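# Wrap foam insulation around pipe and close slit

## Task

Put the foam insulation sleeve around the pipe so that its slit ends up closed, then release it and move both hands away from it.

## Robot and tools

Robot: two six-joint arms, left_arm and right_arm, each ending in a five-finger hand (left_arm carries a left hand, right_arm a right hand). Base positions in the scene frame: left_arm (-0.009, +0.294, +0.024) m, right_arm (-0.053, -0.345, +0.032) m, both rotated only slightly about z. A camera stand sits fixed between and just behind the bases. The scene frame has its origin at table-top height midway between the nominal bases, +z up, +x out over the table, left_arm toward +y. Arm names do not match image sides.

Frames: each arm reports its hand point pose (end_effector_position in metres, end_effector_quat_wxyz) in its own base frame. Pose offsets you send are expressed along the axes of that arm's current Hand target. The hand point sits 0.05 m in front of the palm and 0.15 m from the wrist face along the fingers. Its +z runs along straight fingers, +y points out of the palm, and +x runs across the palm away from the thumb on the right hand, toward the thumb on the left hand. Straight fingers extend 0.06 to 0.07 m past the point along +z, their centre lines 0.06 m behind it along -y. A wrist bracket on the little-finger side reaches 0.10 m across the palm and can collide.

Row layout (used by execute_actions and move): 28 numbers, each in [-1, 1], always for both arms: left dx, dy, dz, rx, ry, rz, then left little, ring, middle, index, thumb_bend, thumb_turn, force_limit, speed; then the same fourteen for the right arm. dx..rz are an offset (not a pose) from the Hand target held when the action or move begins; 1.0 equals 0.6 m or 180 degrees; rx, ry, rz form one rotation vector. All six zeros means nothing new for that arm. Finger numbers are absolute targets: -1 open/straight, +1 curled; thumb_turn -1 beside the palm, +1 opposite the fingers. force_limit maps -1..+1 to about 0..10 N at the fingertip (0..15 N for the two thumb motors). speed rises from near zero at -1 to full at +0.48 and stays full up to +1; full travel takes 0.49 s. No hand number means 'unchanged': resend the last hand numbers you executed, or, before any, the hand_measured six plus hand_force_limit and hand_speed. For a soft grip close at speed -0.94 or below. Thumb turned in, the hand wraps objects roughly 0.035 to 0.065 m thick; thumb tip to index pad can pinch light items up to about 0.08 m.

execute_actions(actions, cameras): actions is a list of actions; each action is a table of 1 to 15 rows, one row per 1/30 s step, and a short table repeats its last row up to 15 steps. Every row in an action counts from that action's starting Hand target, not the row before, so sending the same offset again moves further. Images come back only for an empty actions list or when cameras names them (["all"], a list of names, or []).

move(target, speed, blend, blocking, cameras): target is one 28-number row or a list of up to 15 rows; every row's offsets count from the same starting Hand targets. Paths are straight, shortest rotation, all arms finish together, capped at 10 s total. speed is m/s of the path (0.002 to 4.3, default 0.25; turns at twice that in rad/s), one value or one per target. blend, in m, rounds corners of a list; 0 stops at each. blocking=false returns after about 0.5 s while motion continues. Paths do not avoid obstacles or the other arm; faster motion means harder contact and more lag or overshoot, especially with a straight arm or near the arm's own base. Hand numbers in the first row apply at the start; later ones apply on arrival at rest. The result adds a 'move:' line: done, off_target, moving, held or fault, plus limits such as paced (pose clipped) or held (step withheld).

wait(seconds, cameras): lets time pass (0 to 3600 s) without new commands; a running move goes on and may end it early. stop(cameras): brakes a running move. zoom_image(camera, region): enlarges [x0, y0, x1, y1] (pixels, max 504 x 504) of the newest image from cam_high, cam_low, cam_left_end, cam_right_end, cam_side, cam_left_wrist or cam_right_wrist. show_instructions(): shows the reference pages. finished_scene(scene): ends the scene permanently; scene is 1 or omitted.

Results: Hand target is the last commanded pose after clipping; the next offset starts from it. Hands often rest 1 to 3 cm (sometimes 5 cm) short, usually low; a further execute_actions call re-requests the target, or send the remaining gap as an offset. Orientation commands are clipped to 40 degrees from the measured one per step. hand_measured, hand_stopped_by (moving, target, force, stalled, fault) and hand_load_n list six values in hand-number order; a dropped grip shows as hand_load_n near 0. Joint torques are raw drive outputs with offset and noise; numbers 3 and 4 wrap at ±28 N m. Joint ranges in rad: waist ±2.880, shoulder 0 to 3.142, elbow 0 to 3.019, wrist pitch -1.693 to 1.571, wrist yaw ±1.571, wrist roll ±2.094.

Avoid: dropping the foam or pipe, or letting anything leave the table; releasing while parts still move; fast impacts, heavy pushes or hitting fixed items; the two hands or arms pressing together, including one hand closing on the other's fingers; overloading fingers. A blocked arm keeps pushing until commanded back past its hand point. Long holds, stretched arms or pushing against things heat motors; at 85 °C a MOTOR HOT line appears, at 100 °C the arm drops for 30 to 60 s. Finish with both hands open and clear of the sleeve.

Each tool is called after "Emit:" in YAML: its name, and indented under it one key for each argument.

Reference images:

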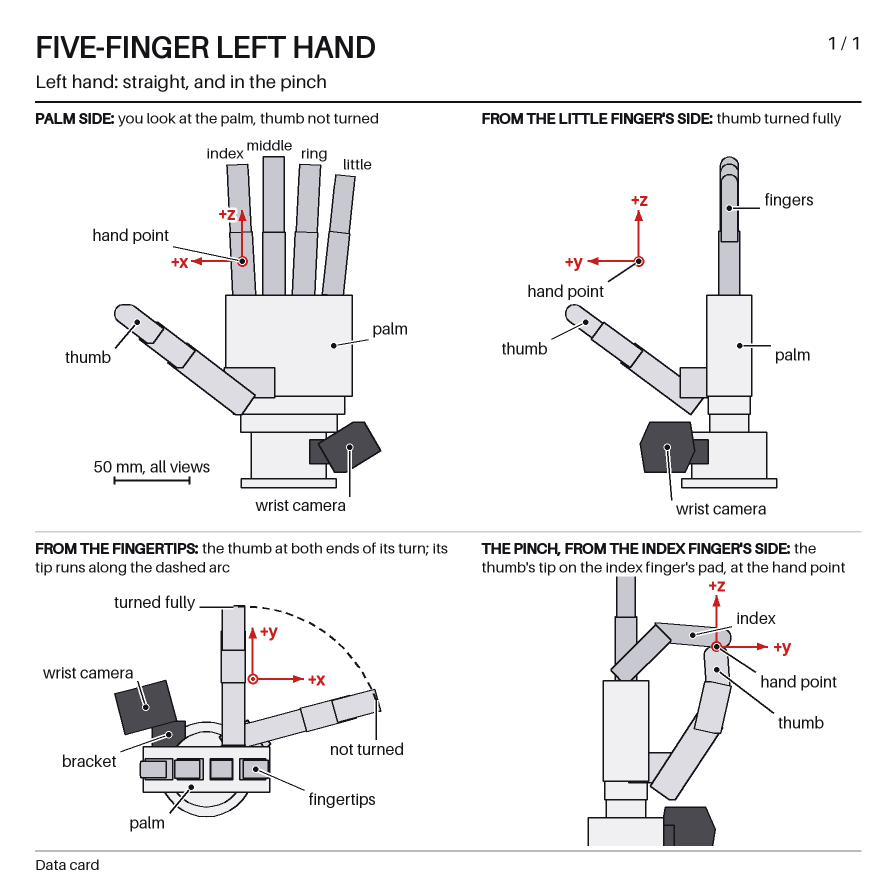

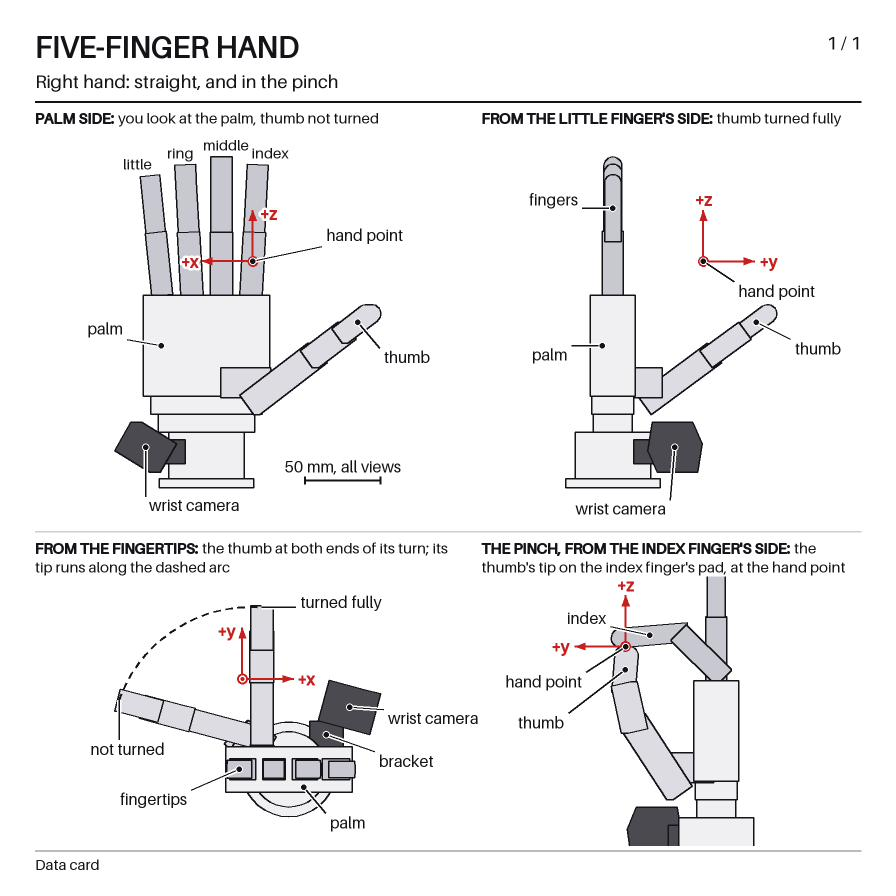

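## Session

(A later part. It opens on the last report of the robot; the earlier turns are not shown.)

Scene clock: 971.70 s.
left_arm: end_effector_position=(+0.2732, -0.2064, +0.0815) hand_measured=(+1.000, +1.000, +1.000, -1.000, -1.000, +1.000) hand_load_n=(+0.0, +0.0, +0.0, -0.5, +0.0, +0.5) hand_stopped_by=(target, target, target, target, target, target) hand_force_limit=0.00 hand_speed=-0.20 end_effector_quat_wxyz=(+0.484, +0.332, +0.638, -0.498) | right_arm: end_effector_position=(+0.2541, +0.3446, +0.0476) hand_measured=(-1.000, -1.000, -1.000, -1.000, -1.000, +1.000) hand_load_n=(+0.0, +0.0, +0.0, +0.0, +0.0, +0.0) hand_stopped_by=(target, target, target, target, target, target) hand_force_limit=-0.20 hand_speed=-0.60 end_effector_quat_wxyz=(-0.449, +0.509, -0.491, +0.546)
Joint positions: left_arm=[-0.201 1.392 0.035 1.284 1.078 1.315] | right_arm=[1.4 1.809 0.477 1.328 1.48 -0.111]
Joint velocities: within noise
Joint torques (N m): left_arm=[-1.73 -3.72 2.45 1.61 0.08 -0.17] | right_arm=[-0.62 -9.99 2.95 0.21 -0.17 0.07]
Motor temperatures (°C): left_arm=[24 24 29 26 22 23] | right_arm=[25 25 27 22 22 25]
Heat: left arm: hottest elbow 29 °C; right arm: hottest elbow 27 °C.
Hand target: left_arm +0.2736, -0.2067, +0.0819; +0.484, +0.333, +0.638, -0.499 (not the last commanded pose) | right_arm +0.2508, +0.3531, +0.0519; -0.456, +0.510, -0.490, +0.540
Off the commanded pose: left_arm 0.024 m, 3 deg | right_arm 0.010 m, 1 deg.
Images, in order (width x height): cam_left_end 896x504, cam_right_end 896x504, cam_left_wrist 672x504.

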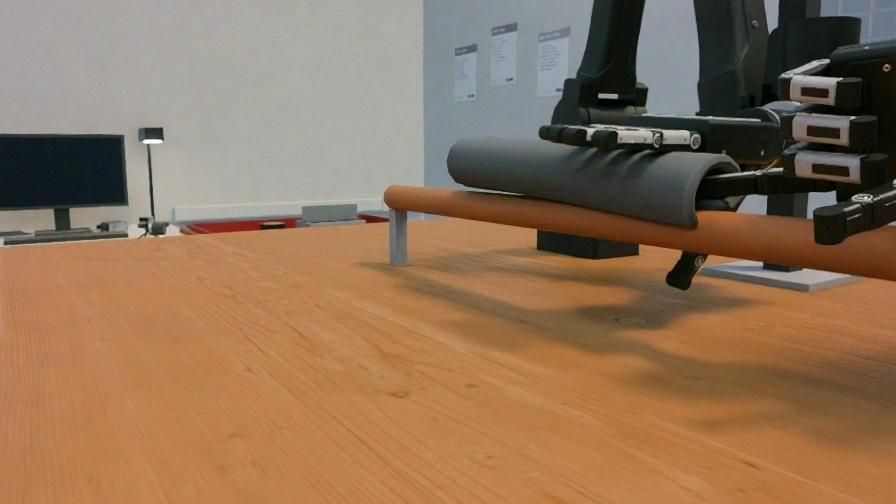

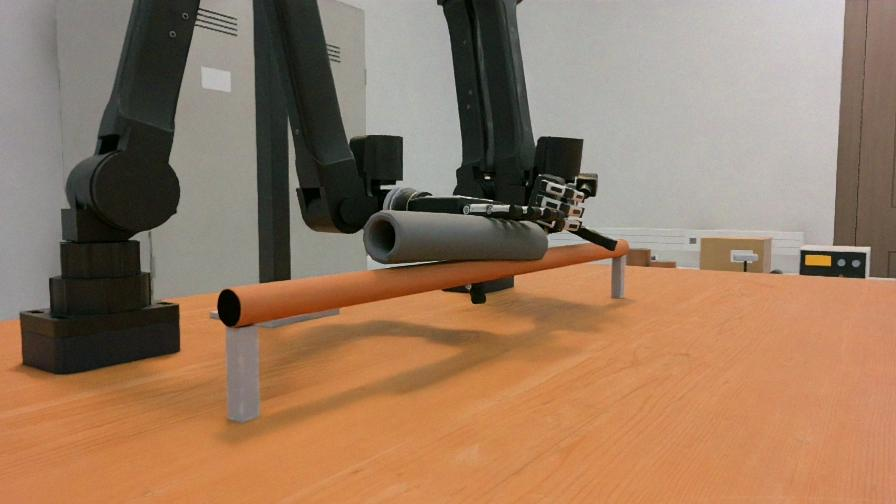

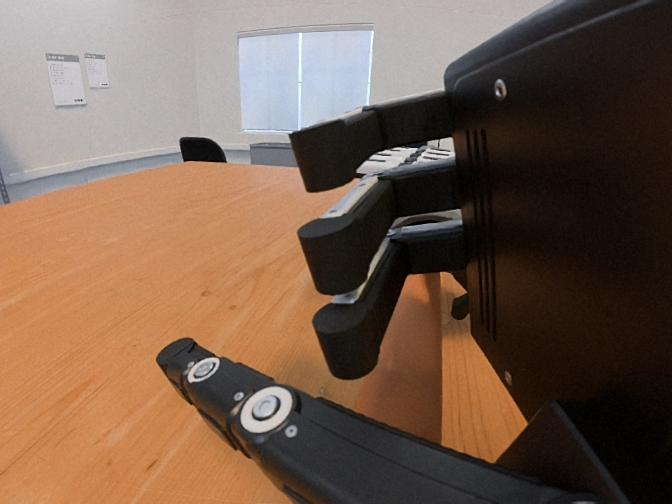

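Emit:
move:
  target:
    - [-0.0091, 0.0237, -0.0622, 0, 0, 0, 1, 1, 1, -1, -1, 1, 0, -0.2, 0, 0, 0, 0, 0, 0, -1, -1, -1, -1, -1, 1, -0.2, -0.6]
    - [-0.0286, 0.0735, -0.0307, 0.095, 0.0314, 0.0036, 1, 1, 1, -1, -1, 1, 0, -0.2, 0, 0, 0, 0, 0, 0, -1, -1, -1, -1, -1, 1, -0.2, -0.6]
  speed: [0.05, 0.06]
  blend: [0.004, 0]
  cameras: ["cam_high","cam_side","cam_left_end"]

Emit:
zoom_image:
  camera: "cam_high"
  region: [230, 150, 370, 290]

Emit:
zoom_image:
  camera: "cam_left_end"
  region: [640, 90, 840, 260]

Emit:
zoom_image:
  camera: "cam_side"
  region: [540, 170, 700, 290]

Scene clock: 976.73 s.
left_arm: end_effector_position=(+0.3035, -0.1781, +0.0825) hand_measured=(+1.000, +1.000, +1.000, -1.000, -1.000, +1.000) hand_load_n=(+0.0, +0.0, +0.0, +0.0, +0.0, +0.5) hand_stopped_by=(target, target, target, target, target, target) hand_force_limit=0.00 hand_speed=-0.20 end_effector_quat_wxyz=(+0.425, +0.393, +0.588, -0.565) | right_arm: end_effector_position=(+0.2541, +0.3449, +0.0477) hand_measured=(-1.000, -1.000, -1.000, -1.000, -1.000, +1.000) hand_load_n=(+0.0, +0.0, +0.0, +0.0, +0.0, +0.0) hand_stopped_by=(target, target, target, target, target, target) hand_force_limit=-0.20 hand_speed=-0.60 end_effector_quat_wxyz=(-0.449, +0.509, -0.491, +0.546)
Joint positions: left_arm=[0.055 1.484 0.228 0.997 1.571 1.494] | right_arm=[1.4 1.808 0.477 1.328 1.479 -0.111]
Joint torques (N m): left_arm=[-1.61 -4.48 4.27 1.31 0.26 -0.1] | right_arm=[-0.5 -9.41 2.85 0.28 -0.14 0.09]
Heat: left arm: hottest elbow 29 °C; right arm: hottest elbow 27 °C.
Hand target: left_arm +0.3135, -0.1757, +0.0849; +0.400, +0.428, +0.578, -0.569 | right_arm +0.2508, +0.3532, +0.0518; -0.456, +0.511, -0.490, +0.540
Off the commanded pose: left_arm 0.011 m, 5 deg | right_arm 0.010 m, 1 deg.
joint sent to its limit (left arm) — joint 5 (wrist yaw), upper limit. The joint targets are off in orientation, not in position.
move: off_target (left_arm)
Images, in order (width x height): cam_high 896x504, cam_left_end 896x504, cam_side 896x504.

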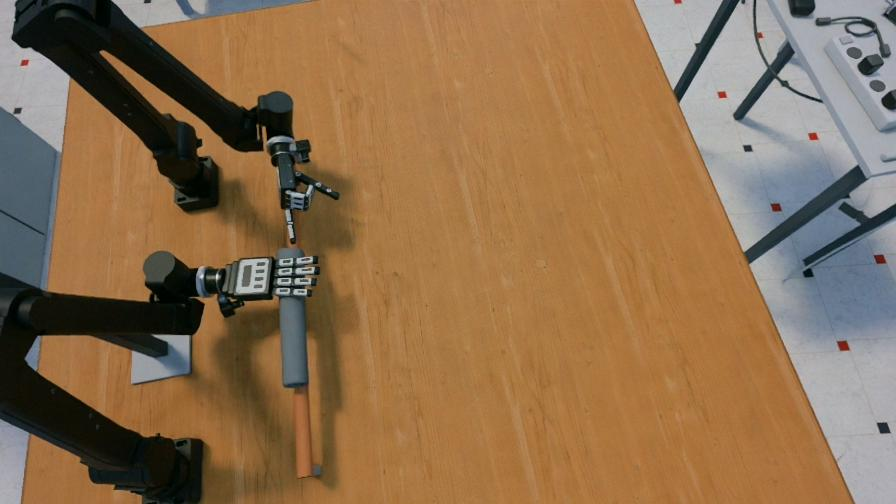

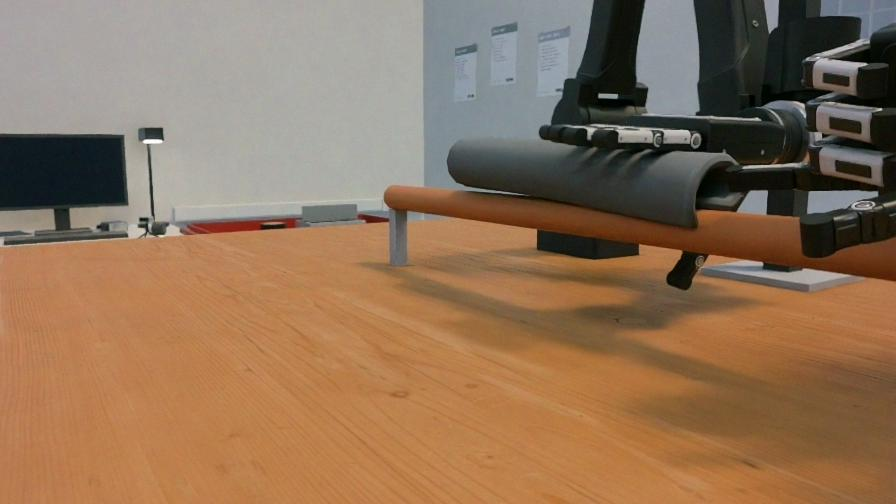

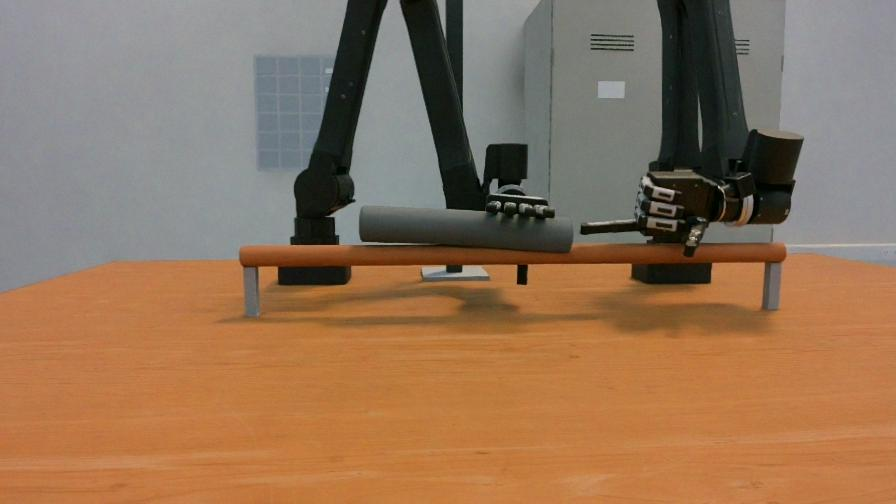

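Scaled by 3.600.

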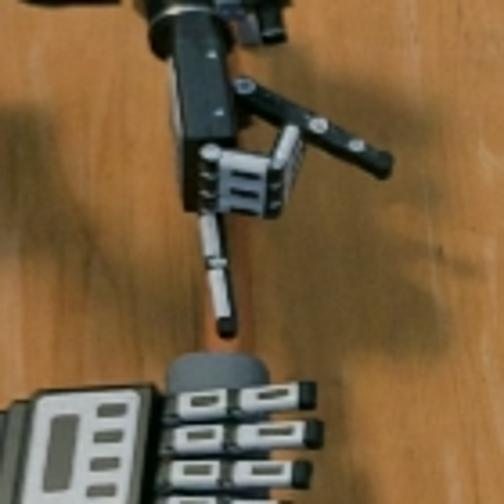

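Scaled by 2.520.

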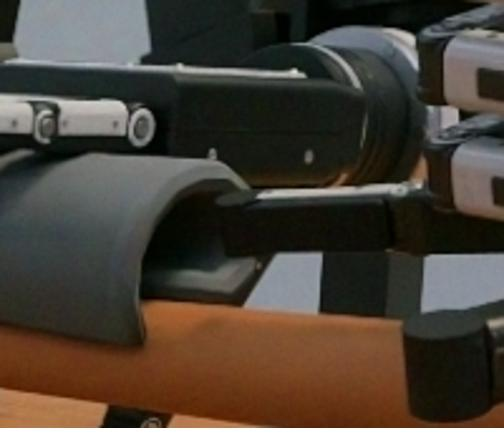

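Scaled by 3.150.

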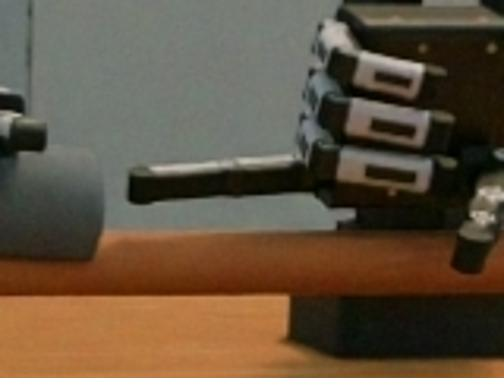

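Emit:
zoom_image:
  camera: "cam_left_end"
  region: [680, 140, 760, 220]

Scaled by 6.300.

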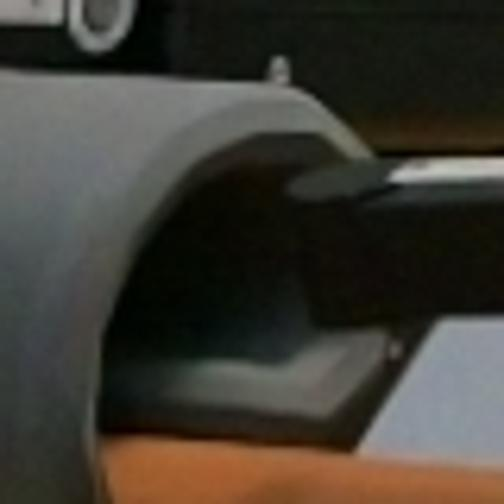

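Emit:
move:
  target: [0.0012, 0.0123, 0.05, 0, 0, 0, 1, 1, 1, -1, -1, 1, 0, -0.2, 0, 0, 0, 0, 0, 0, -1, -1, -1, -1, -1, 1, -0.2, -0.6]
  speed: 0.03
  cameras: ["cam_high","cam_side","cam_left_end"]

Emit:
zoom_image:
  camera: "cam_high"
  region: [230, 150, 370, 290]

Emit:
zoom_image:
  camera: "cam_left_end"
  region: [680, 140, 760, 220]

Emit:
zoom_image:
  camera: "cam_side"
  region: [540, 170, 700, 290]

Scene clock: 979.67 s.
left_arm: end_effector_position=(+0.3145, -0.1986, +0.0802) hand_measured=(+1.000, +1.000, +1.000, -1.000, -1.000, +1.000) hand_load_n=(+0.0, +0.0, +0.0, +0.0, +0.0, +0.0) hand_stopped_by=(target, target, target, target, target, target) hand_force_limit=0.00 hand_speed=-0.20 end_effector_quat_wxyz=(+0.411, +0.411, +0.578, -0.573) | right_arm: end_effector_position=(+0.2541, +0.3449, +0.0477) hand_measured=(-1.000, -1.000, -1.000, -1.000, -1.000, +1.000) hand_load_n=(+0.0, +0.0, +0.0, +0.0, +0.0, +0.0) hand_stopped_by=(target, target, target, target, target, target) hand_force_limit=-0.20 hand_speed=-0.60 end_effector_quat_wxyz=(-0.449, +0.509, -0.491, +0.546)
Joint positions: left_arm=[-0.016 1.53 0.282 0.985 1.55 1.502] | right_arm=[1.4 1.808 0.477 1.328 1.479 -0.111]
Joint torques (N m): left_arm=[-3.55 -5.36 4.48 0.68 0.09 0.01] | right_arm=[-0.73 -10.17 2.84 0.25 -0.14 0.04]
Heat: left arm: hottest elbow 29 °C; right arm: hottest elbow 27 °C.
Hand target: left_arm +0.3196, -0.2057, +0.0810; +0.400, +0.429, +0.577, -0.568 | right_arm +0.2508, +0.3532, +0.0518; -0.456, +0.511, -0.490, +0.540
Off the commanded pose: left_arm 0.009 m, 2 deg | right_arm 0.010 m, 1 deg.
move: done
Images, in order (width x height): cam_high 896x504, cam_left_end 896x504, cam_side 896x504.

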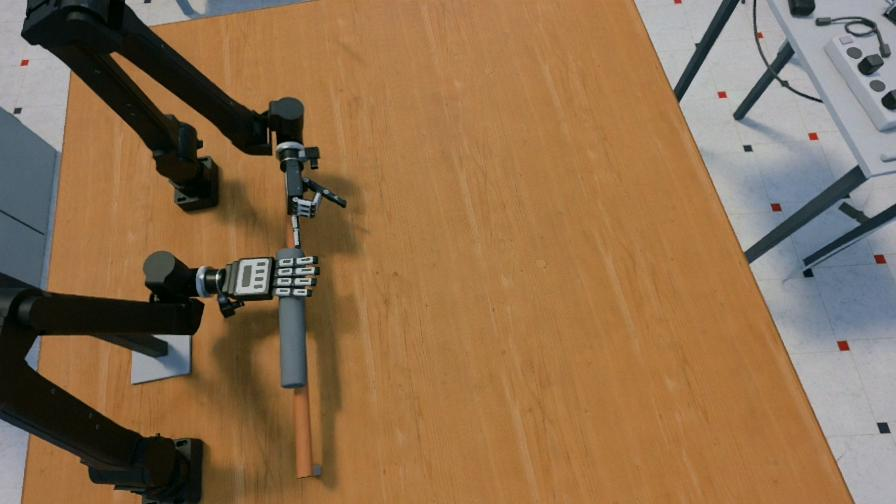

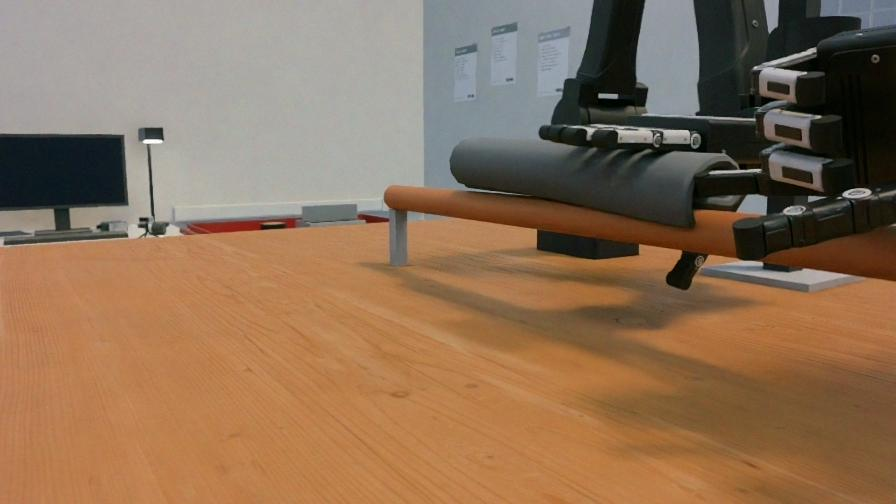

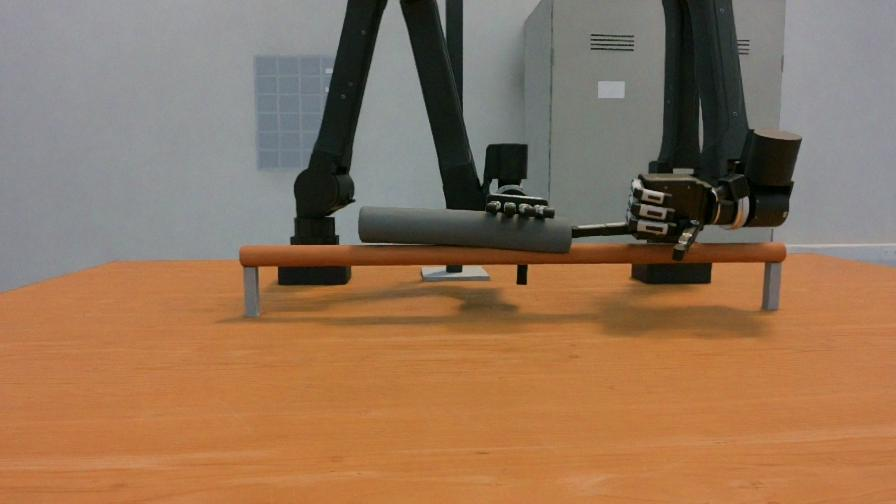

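Scaled by 3.600.

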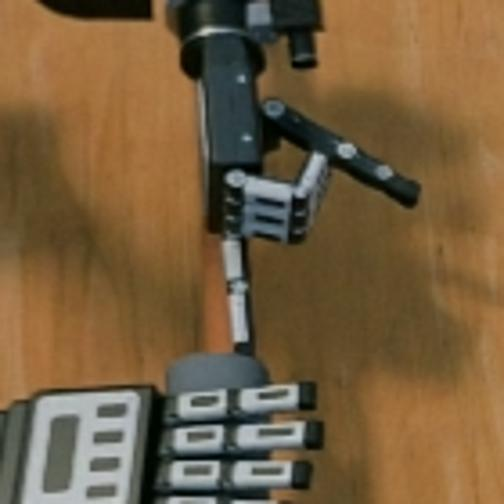

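Scaled by 6.300.

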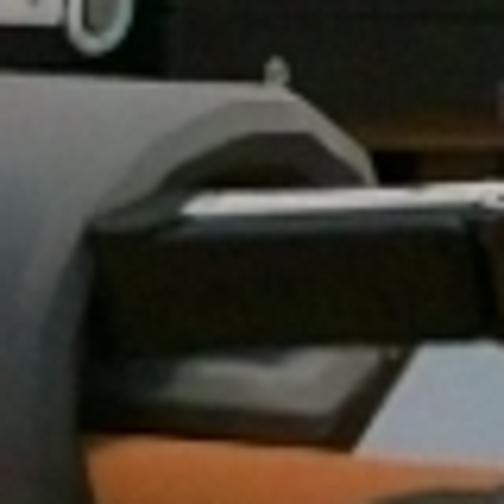

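Scaled by 3.150.

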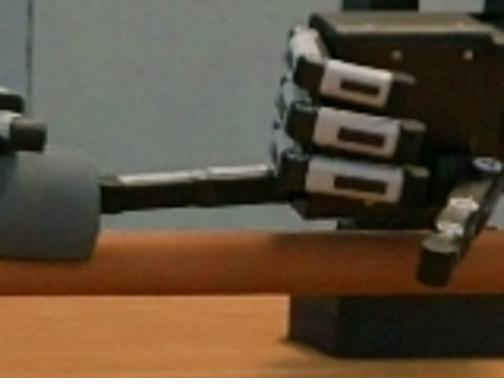

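Emit:
move:
  target: [0.0047, 0.0027, 0.0419, 0, 0, 0, 1, 1, 1, -1, -1, 1, 0, -0.2, 0, 0, 0, 0, 0, 0, -1, -1, -1, -1, -1, 1, -0.2, -0.6]
  speed: 0.03
  cameras: ["cam_high","cam_side","cam_left_end"]

Emit:
zoom_image:
  camera: "cam_high"
  region: [230, 150, 370, 290]

Emit:
zoom_image:
  camera: "cam_left_end"
  region: [680, 140, 760, 220]

Emit:
zoom_image:
  camera: "cam_side"
  region: [540, 170, 700, 290]

Scene clock: 981.40 s.
left_arm: end_effector_position=(+0.3138, -0.2233, +0.0735) hand_measured=(+1.000, +1.000, +1.000, -1.000, -1.000, +1.000) hand_load_n=(-0.5, -0.5, +0.0, -0.5, +0.0, +0.5) hand_stopped_by=(target, target, target, target, target, target) hand_force_limit=0.00 hand_speed=-0.20 end_effector_quat_wxyz=(+0.400, +0.417, +0.585, -0.569) | right_arm: end_effector_position=(+0.2540, +0.3446, +0.0471) hand_measured=(-1.000, -1.000, -1.000, -1.000, -1.000, +1.000) hand_load_n=(+0.0, +0.0, +0.5, +0.0, +0.0, +0.0) hand_stopped_by=(target, target, target, target, target, target) hand_force_limit=-0.20 hand_speed=-0.60 end_effector_quat_wxyz=(-0.448, +0.510, -0.490, +0.547)
Joint positions: left_arm=[-0.112 1.53 0.293 0.938 1.46 1.529] | right_arm=[1.4 1.808 0.477 1.321 1.479 -0.109]
Joint torques (N m): left_arm=[-3.19 -6.18 4.63 0.69 0.21 -0.04] | right_arm=[-0.73 -9.99 2.97 0.38 -0.14 0.07]
Heat: left arm: hottest elbow 29 °C; right arm: hottest elbow 27 °C.
Hand target: left_arm +0.3196, -0.2307, +0.0769; +0.400, +0.429, +0.578, -0.568 | right_arm +0.2508, +0.3531, +0.0519; -0.456, +0.510, -0.490, +0.540
Off the commanded pose: left_arm 0.010 m, 2 deg | right_arm 0.010 m, 1 deg.
move: done
Images, in order (width x height): cam_high 896x504, cam_left_end 896x504, cam_side 896x504.

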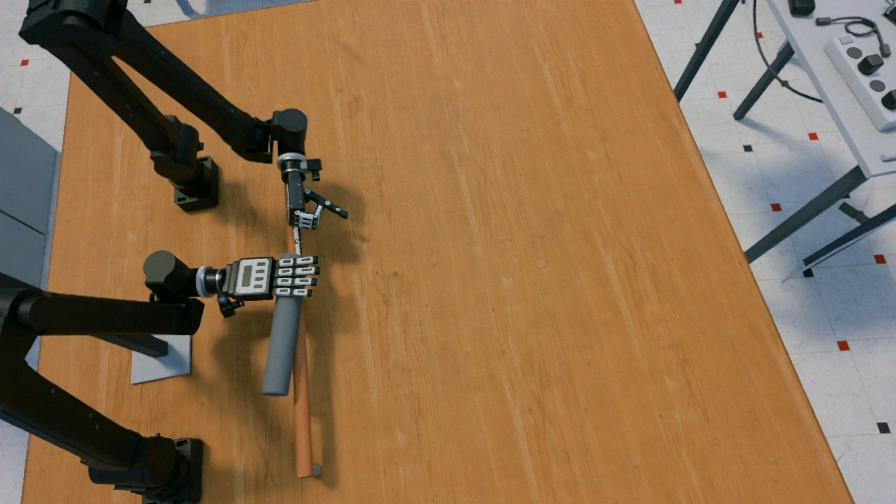

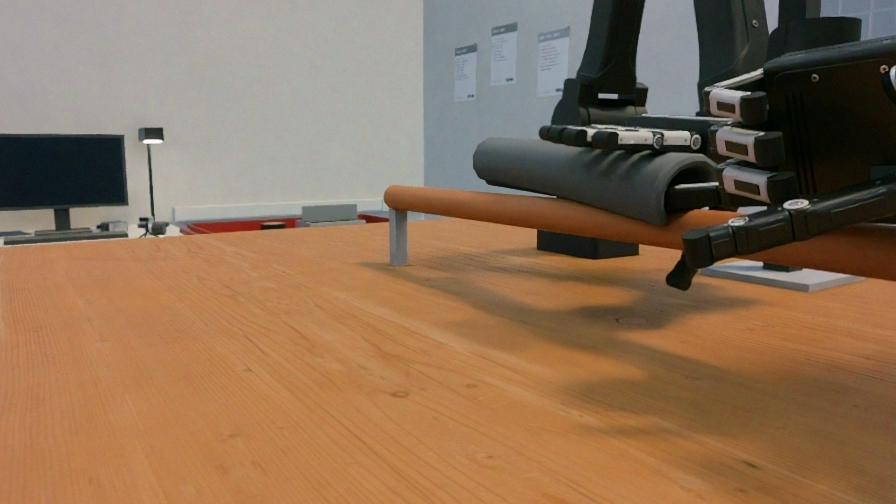

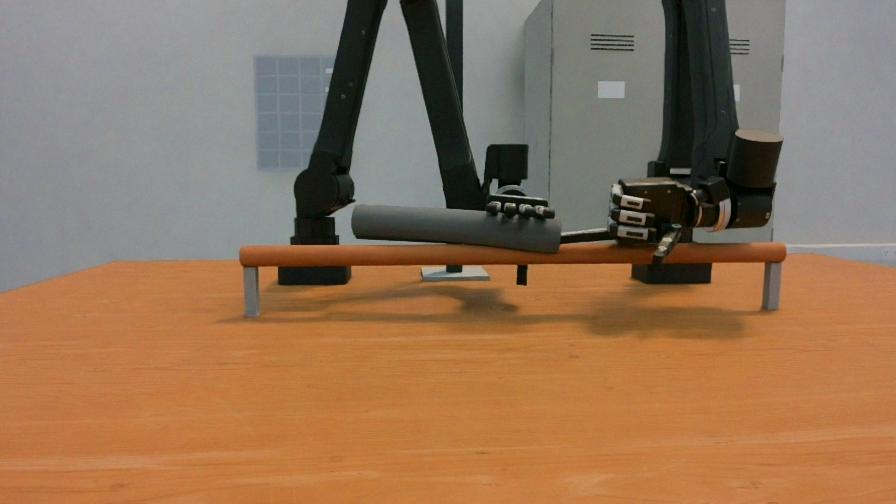

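Scaled by 3.600.

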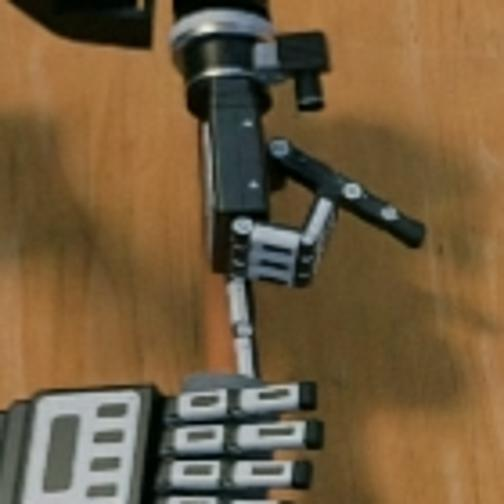

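Scaled by 6.300.

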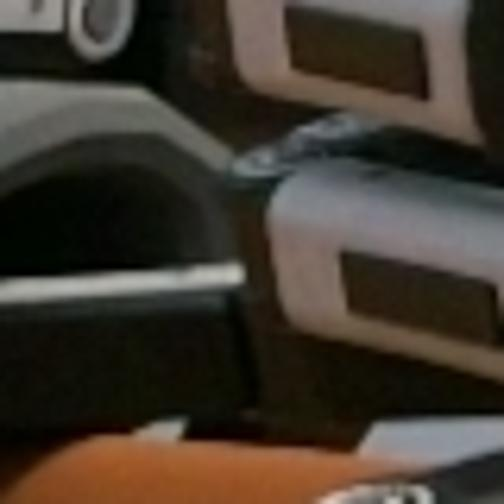

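Scaled by 3.150.

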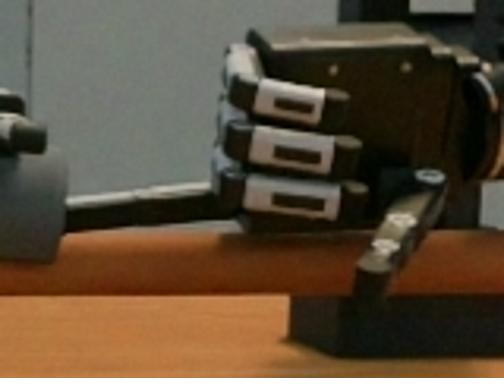

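Emit:
execute_actions:
  actions: []
  cameras: ["cam_high","cam_right_end","cam_left_end","cam_side"]

Emit:
zoom_image:
  camera: "cam_right_end"
  region: [320, 170, 600, 330]

Emit:
zoom_image:
  camera: "cam_high"
  region: [230, 230, 370, 410]

Emit:
zoom_image:
  camera: "cam_left_end"
  region: [460, 110, 760, 260]

Scene clock: 981.60 s.
left_arm: end_effector_position=(+0.3139, -0.2233, +0.0735) hand_measured=(+1.000, +1.000, +1.000, -1.000, -1.000, +1.000) hand_load_n=(+0.0, +0.0, +0.0, -0.5, +0.0, +0.5) hand_stopped_by=(target, target, target, target, target, target) hand_force_limit=0.00 hand_speed=-0.20 end_effector_quat_wxyz=(+0.400, +0.417, +0.585, -0.569) | right_arm: end_effector_position=(+0.2540, +0.3446, +0.0471) hand_measured=(-1.000, -1.000, -1.000, -1.000, -1.000, +1.000) hand_load_n=(+0.0, +0.0, +0.0, +0.0, +0.0, +0.0) hand_stopped_by=(target, target, target, target, target, target) hand_force_limit=-0.20 hand_speed=-0.60 end_effector_quat_wxyz=(-0.448, +0.510, -0.490, +0.547)
Joint positions: left_arm=[-0.112 1.53 0.293 0.938 1.46 1.529] | right_arm=[1.4 1.808 0.477 1.321 1.479 -0.109]
Joint velocities: within noise
Joint torques (N m): left_arm=[-3.14 -6.3 4.62 0.8 0.2 -0.01] | right_arm=[-0.56 -9.76 2.85 0.34 -0.15 0.07]
Motor temperatures (°C): left_arm=[24 24 29 26 22 23] | right_arm=[25 25 27 22 22 25]
Heat: left arm: hottest elbow 29 °C; right arm: hottest elbow 27 °C.
Hand target: left_arm +0.3196, -0.2307, +0.0769; +0.400, +0.429, +0.578, -0.568 | right_arm +0.2508, +0.3531, +0.0519; -0.456, +0.510, -0.490, +0.540
Off the commanded pose: left_arm 0.010 m, 2 deg | right_arm 0.010 m, 1 deg.
Images, in order (width x height): cam_high 896x504, cam_left_end 896x504, cam_right_end 896x504, cam_side 896x504.

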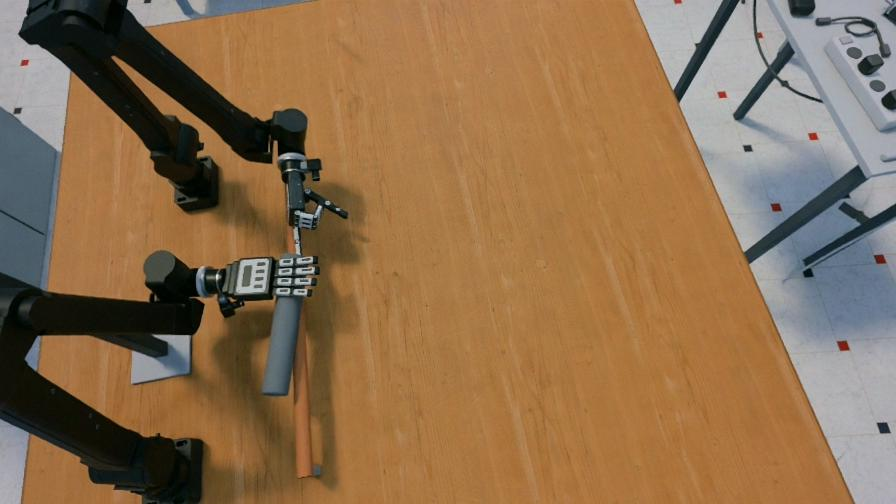

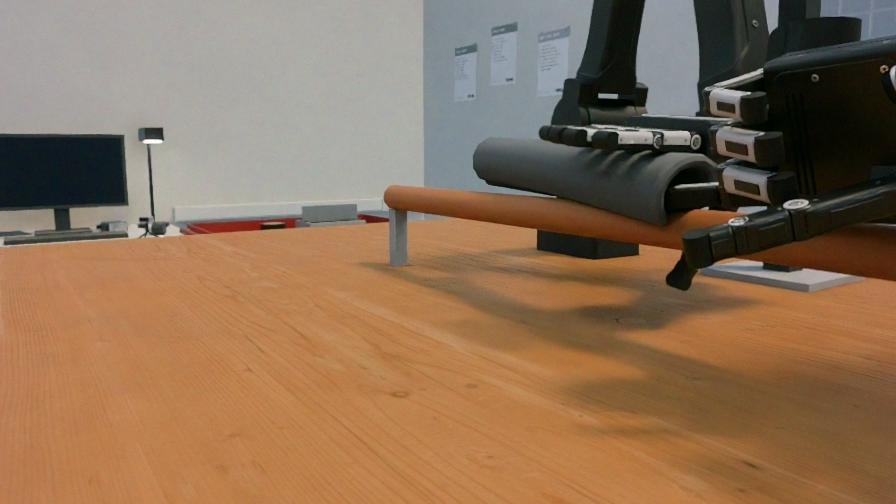

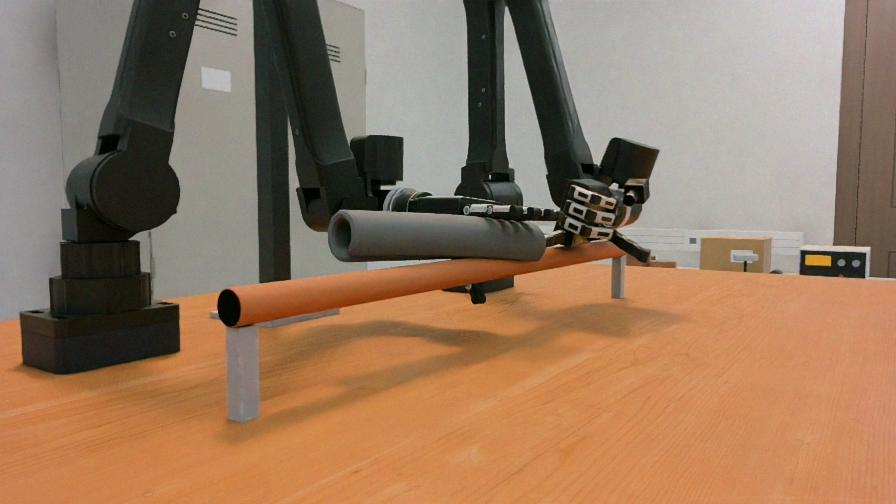

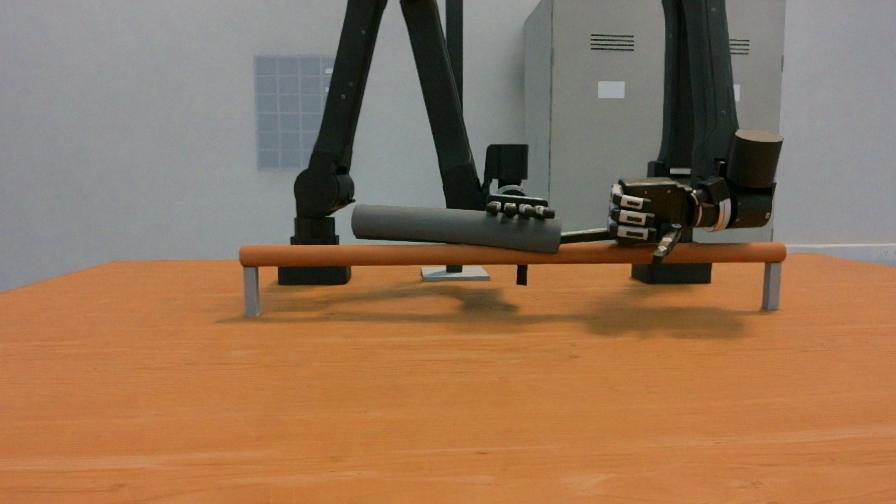

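Scaled by 1.800.

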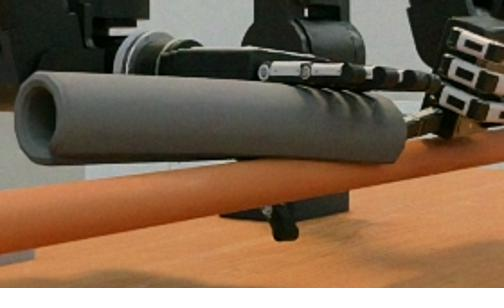

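Scaled by 2.800.

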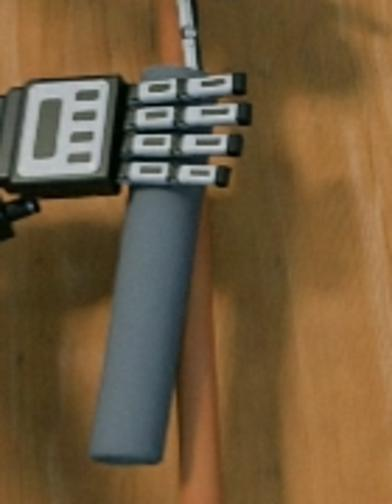

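Scaled by 1.680.

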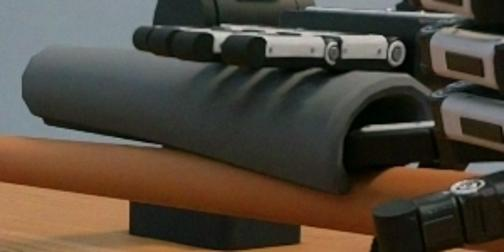

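Emit:
move:
  target: [0.0166, 0.0141, -0.0062, 0, 0, 0, 1, 1, 1, -1, -1, 1, 0, -0.2, 0, 0, 0, 0, 0, 0, -1, -1, -1, -1, -1, 1, -0.2, -0.6]
  speed: 0.03
  cameras: ["cam_high","cam_side","cam_left_end","cam_right_wrist"]

Emit:
zoom_image:
  camera: "cam_high"
  region: [230, 150, 370, 290]

Emit:
zoom_image:
  camera: "cam_left_end"
  region: [640, 130, 720, 250]

Emit:
zoom_image:
  camera: "cam_side"
  region: [540, 170, 700, 290]

Scene clock: 984.40 s.
left_arm: end_effector_position=(+0.3174, -0.2249, +0.0660) hand_measured=(+1.000, +1.000, +1.000, -1.000, -1.000, +1.000) hand_load_n=(+0.0, +0.0, +0.0, +0.0, +0.0, +0.5) hand_stopped_by=(target, target, target, target, target, target) hand_force_limit=0.00 hand_speed=-0.20 end_effector_quat_wxyz=(+0.398, +0.424, +0.579, -0.571) | right_arm: end_effector_position=(+0.2540, +0.3448, +0.0471) hand_measured=(-1.000, -1.000, -1.000, -1.000, -1.000, +1.000) hand_load_n=(+0.0, +0.0, +0.0, +0.0, +0.0, +0.0) hand_stopped_by=(target, target, target, target, target, target) hand_force_limit=-0.20 hand_speed=-0.60 end_effector_quat_wxyz=(-0.448, +0.510, -0.490, +0.546)
Joint positions: left_arm=[-0.112 1.576 0.31 0.938 1.477 1.566] | right_arm=[1.4 1.808 0.477 1.321 1.478 -0.109]
Joint torques (N m): left_arm=[-2.02 -5.48 4.04 0.94 0.16 0] | right_arm=[-0.32 -10.23 2.86 0.31 -0.1 0.07]
Heat: left arm: hottest elbow 29 °C; right arm: hottest elbow 27 °C.
Hand target: left_arm +0.3246, -0.2267, +0.0649; +0.400, +0.429, +0.577, -0.568 | right_arm +0.2508, +0.3531, +0.0519; -0.456, +0.510, -0.490, +0.540
Off the commanded pose: left_arm 0.008 m, 1 deg | right_arm 0.010 m, 1 deg.
move: done
Images, in order (width x height): cam_high 896x504, cam_left_end 896x504, cam_side 896x504, cam_right_wrist 672x504.

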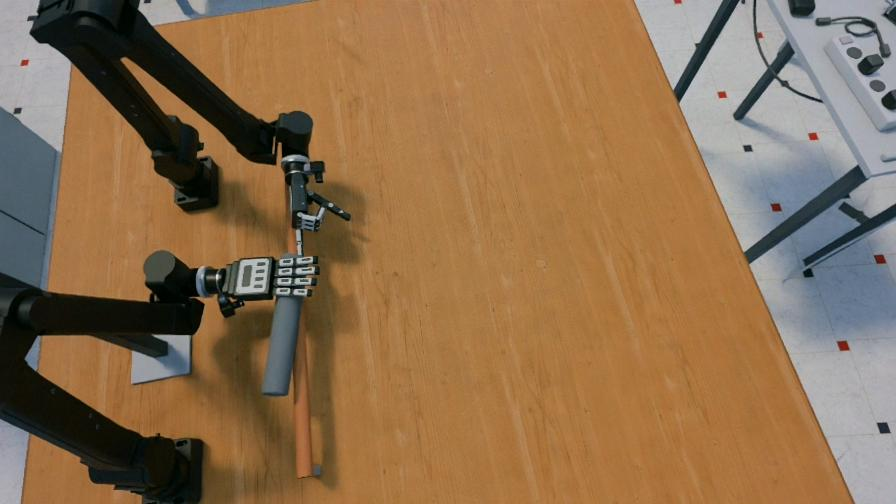

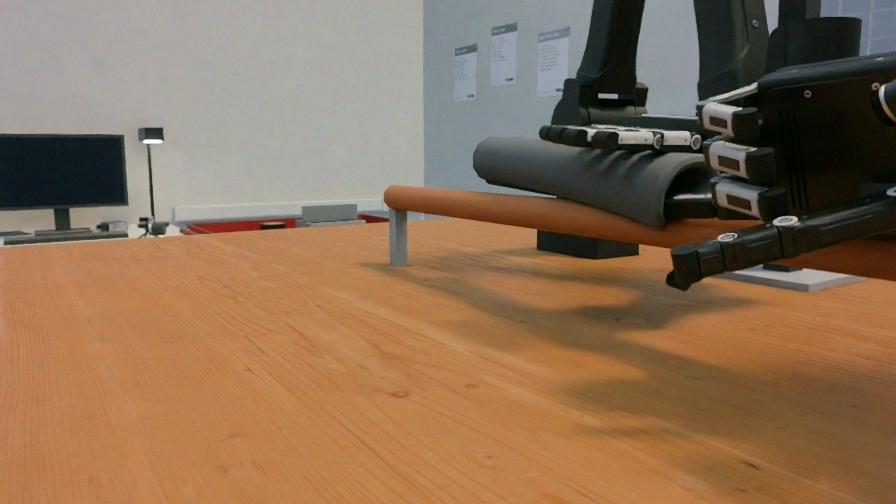

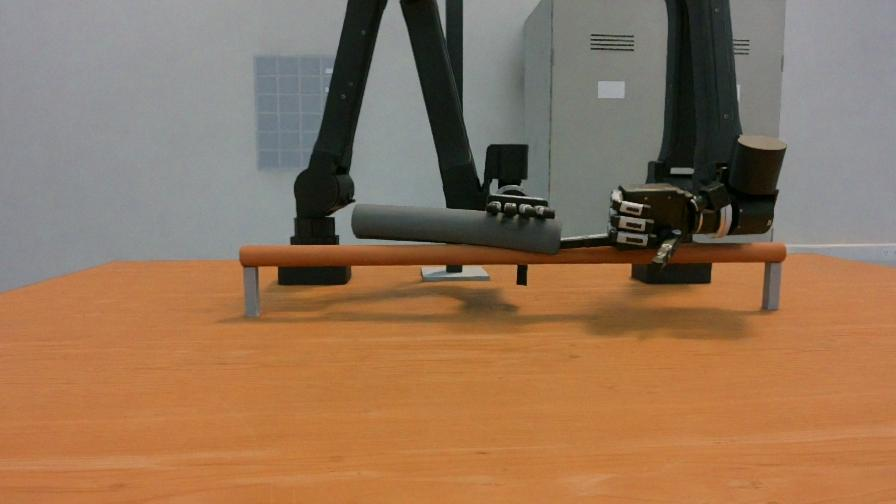

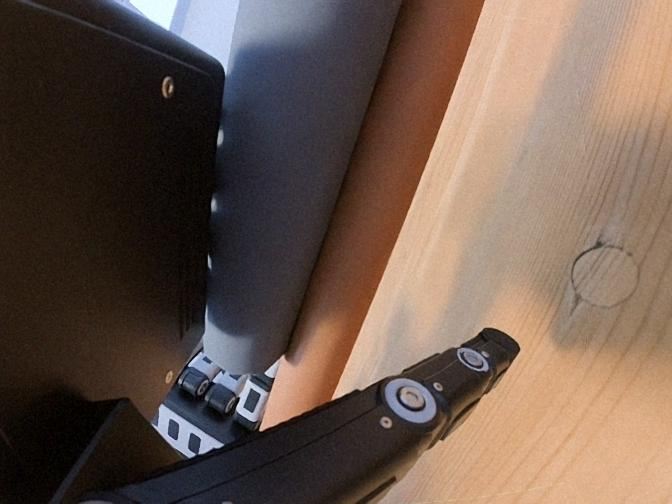

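Scaled by 3.600.

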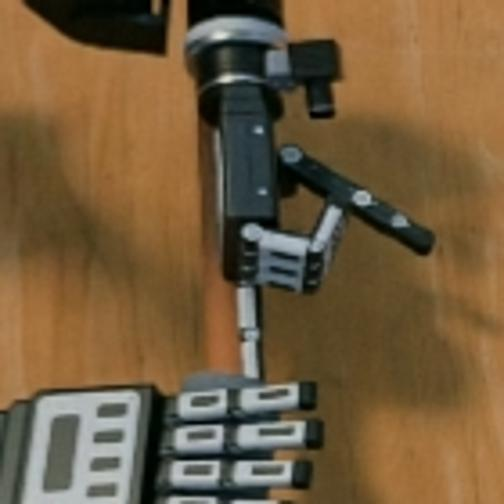

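Scaled by 4.200.

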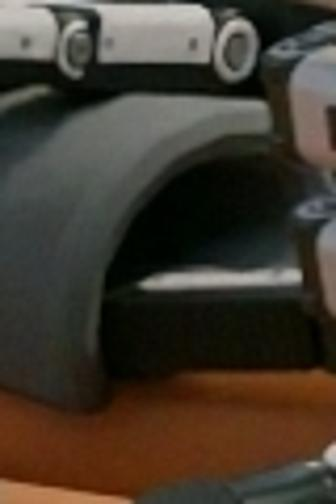

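Scaled by 3.150.

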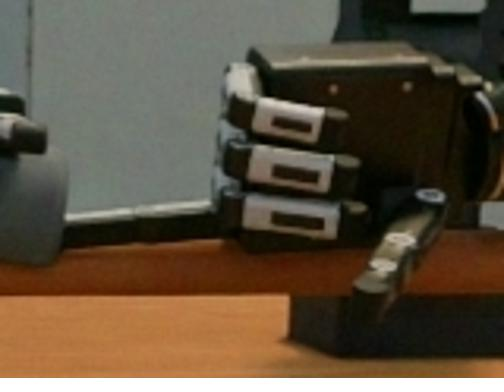

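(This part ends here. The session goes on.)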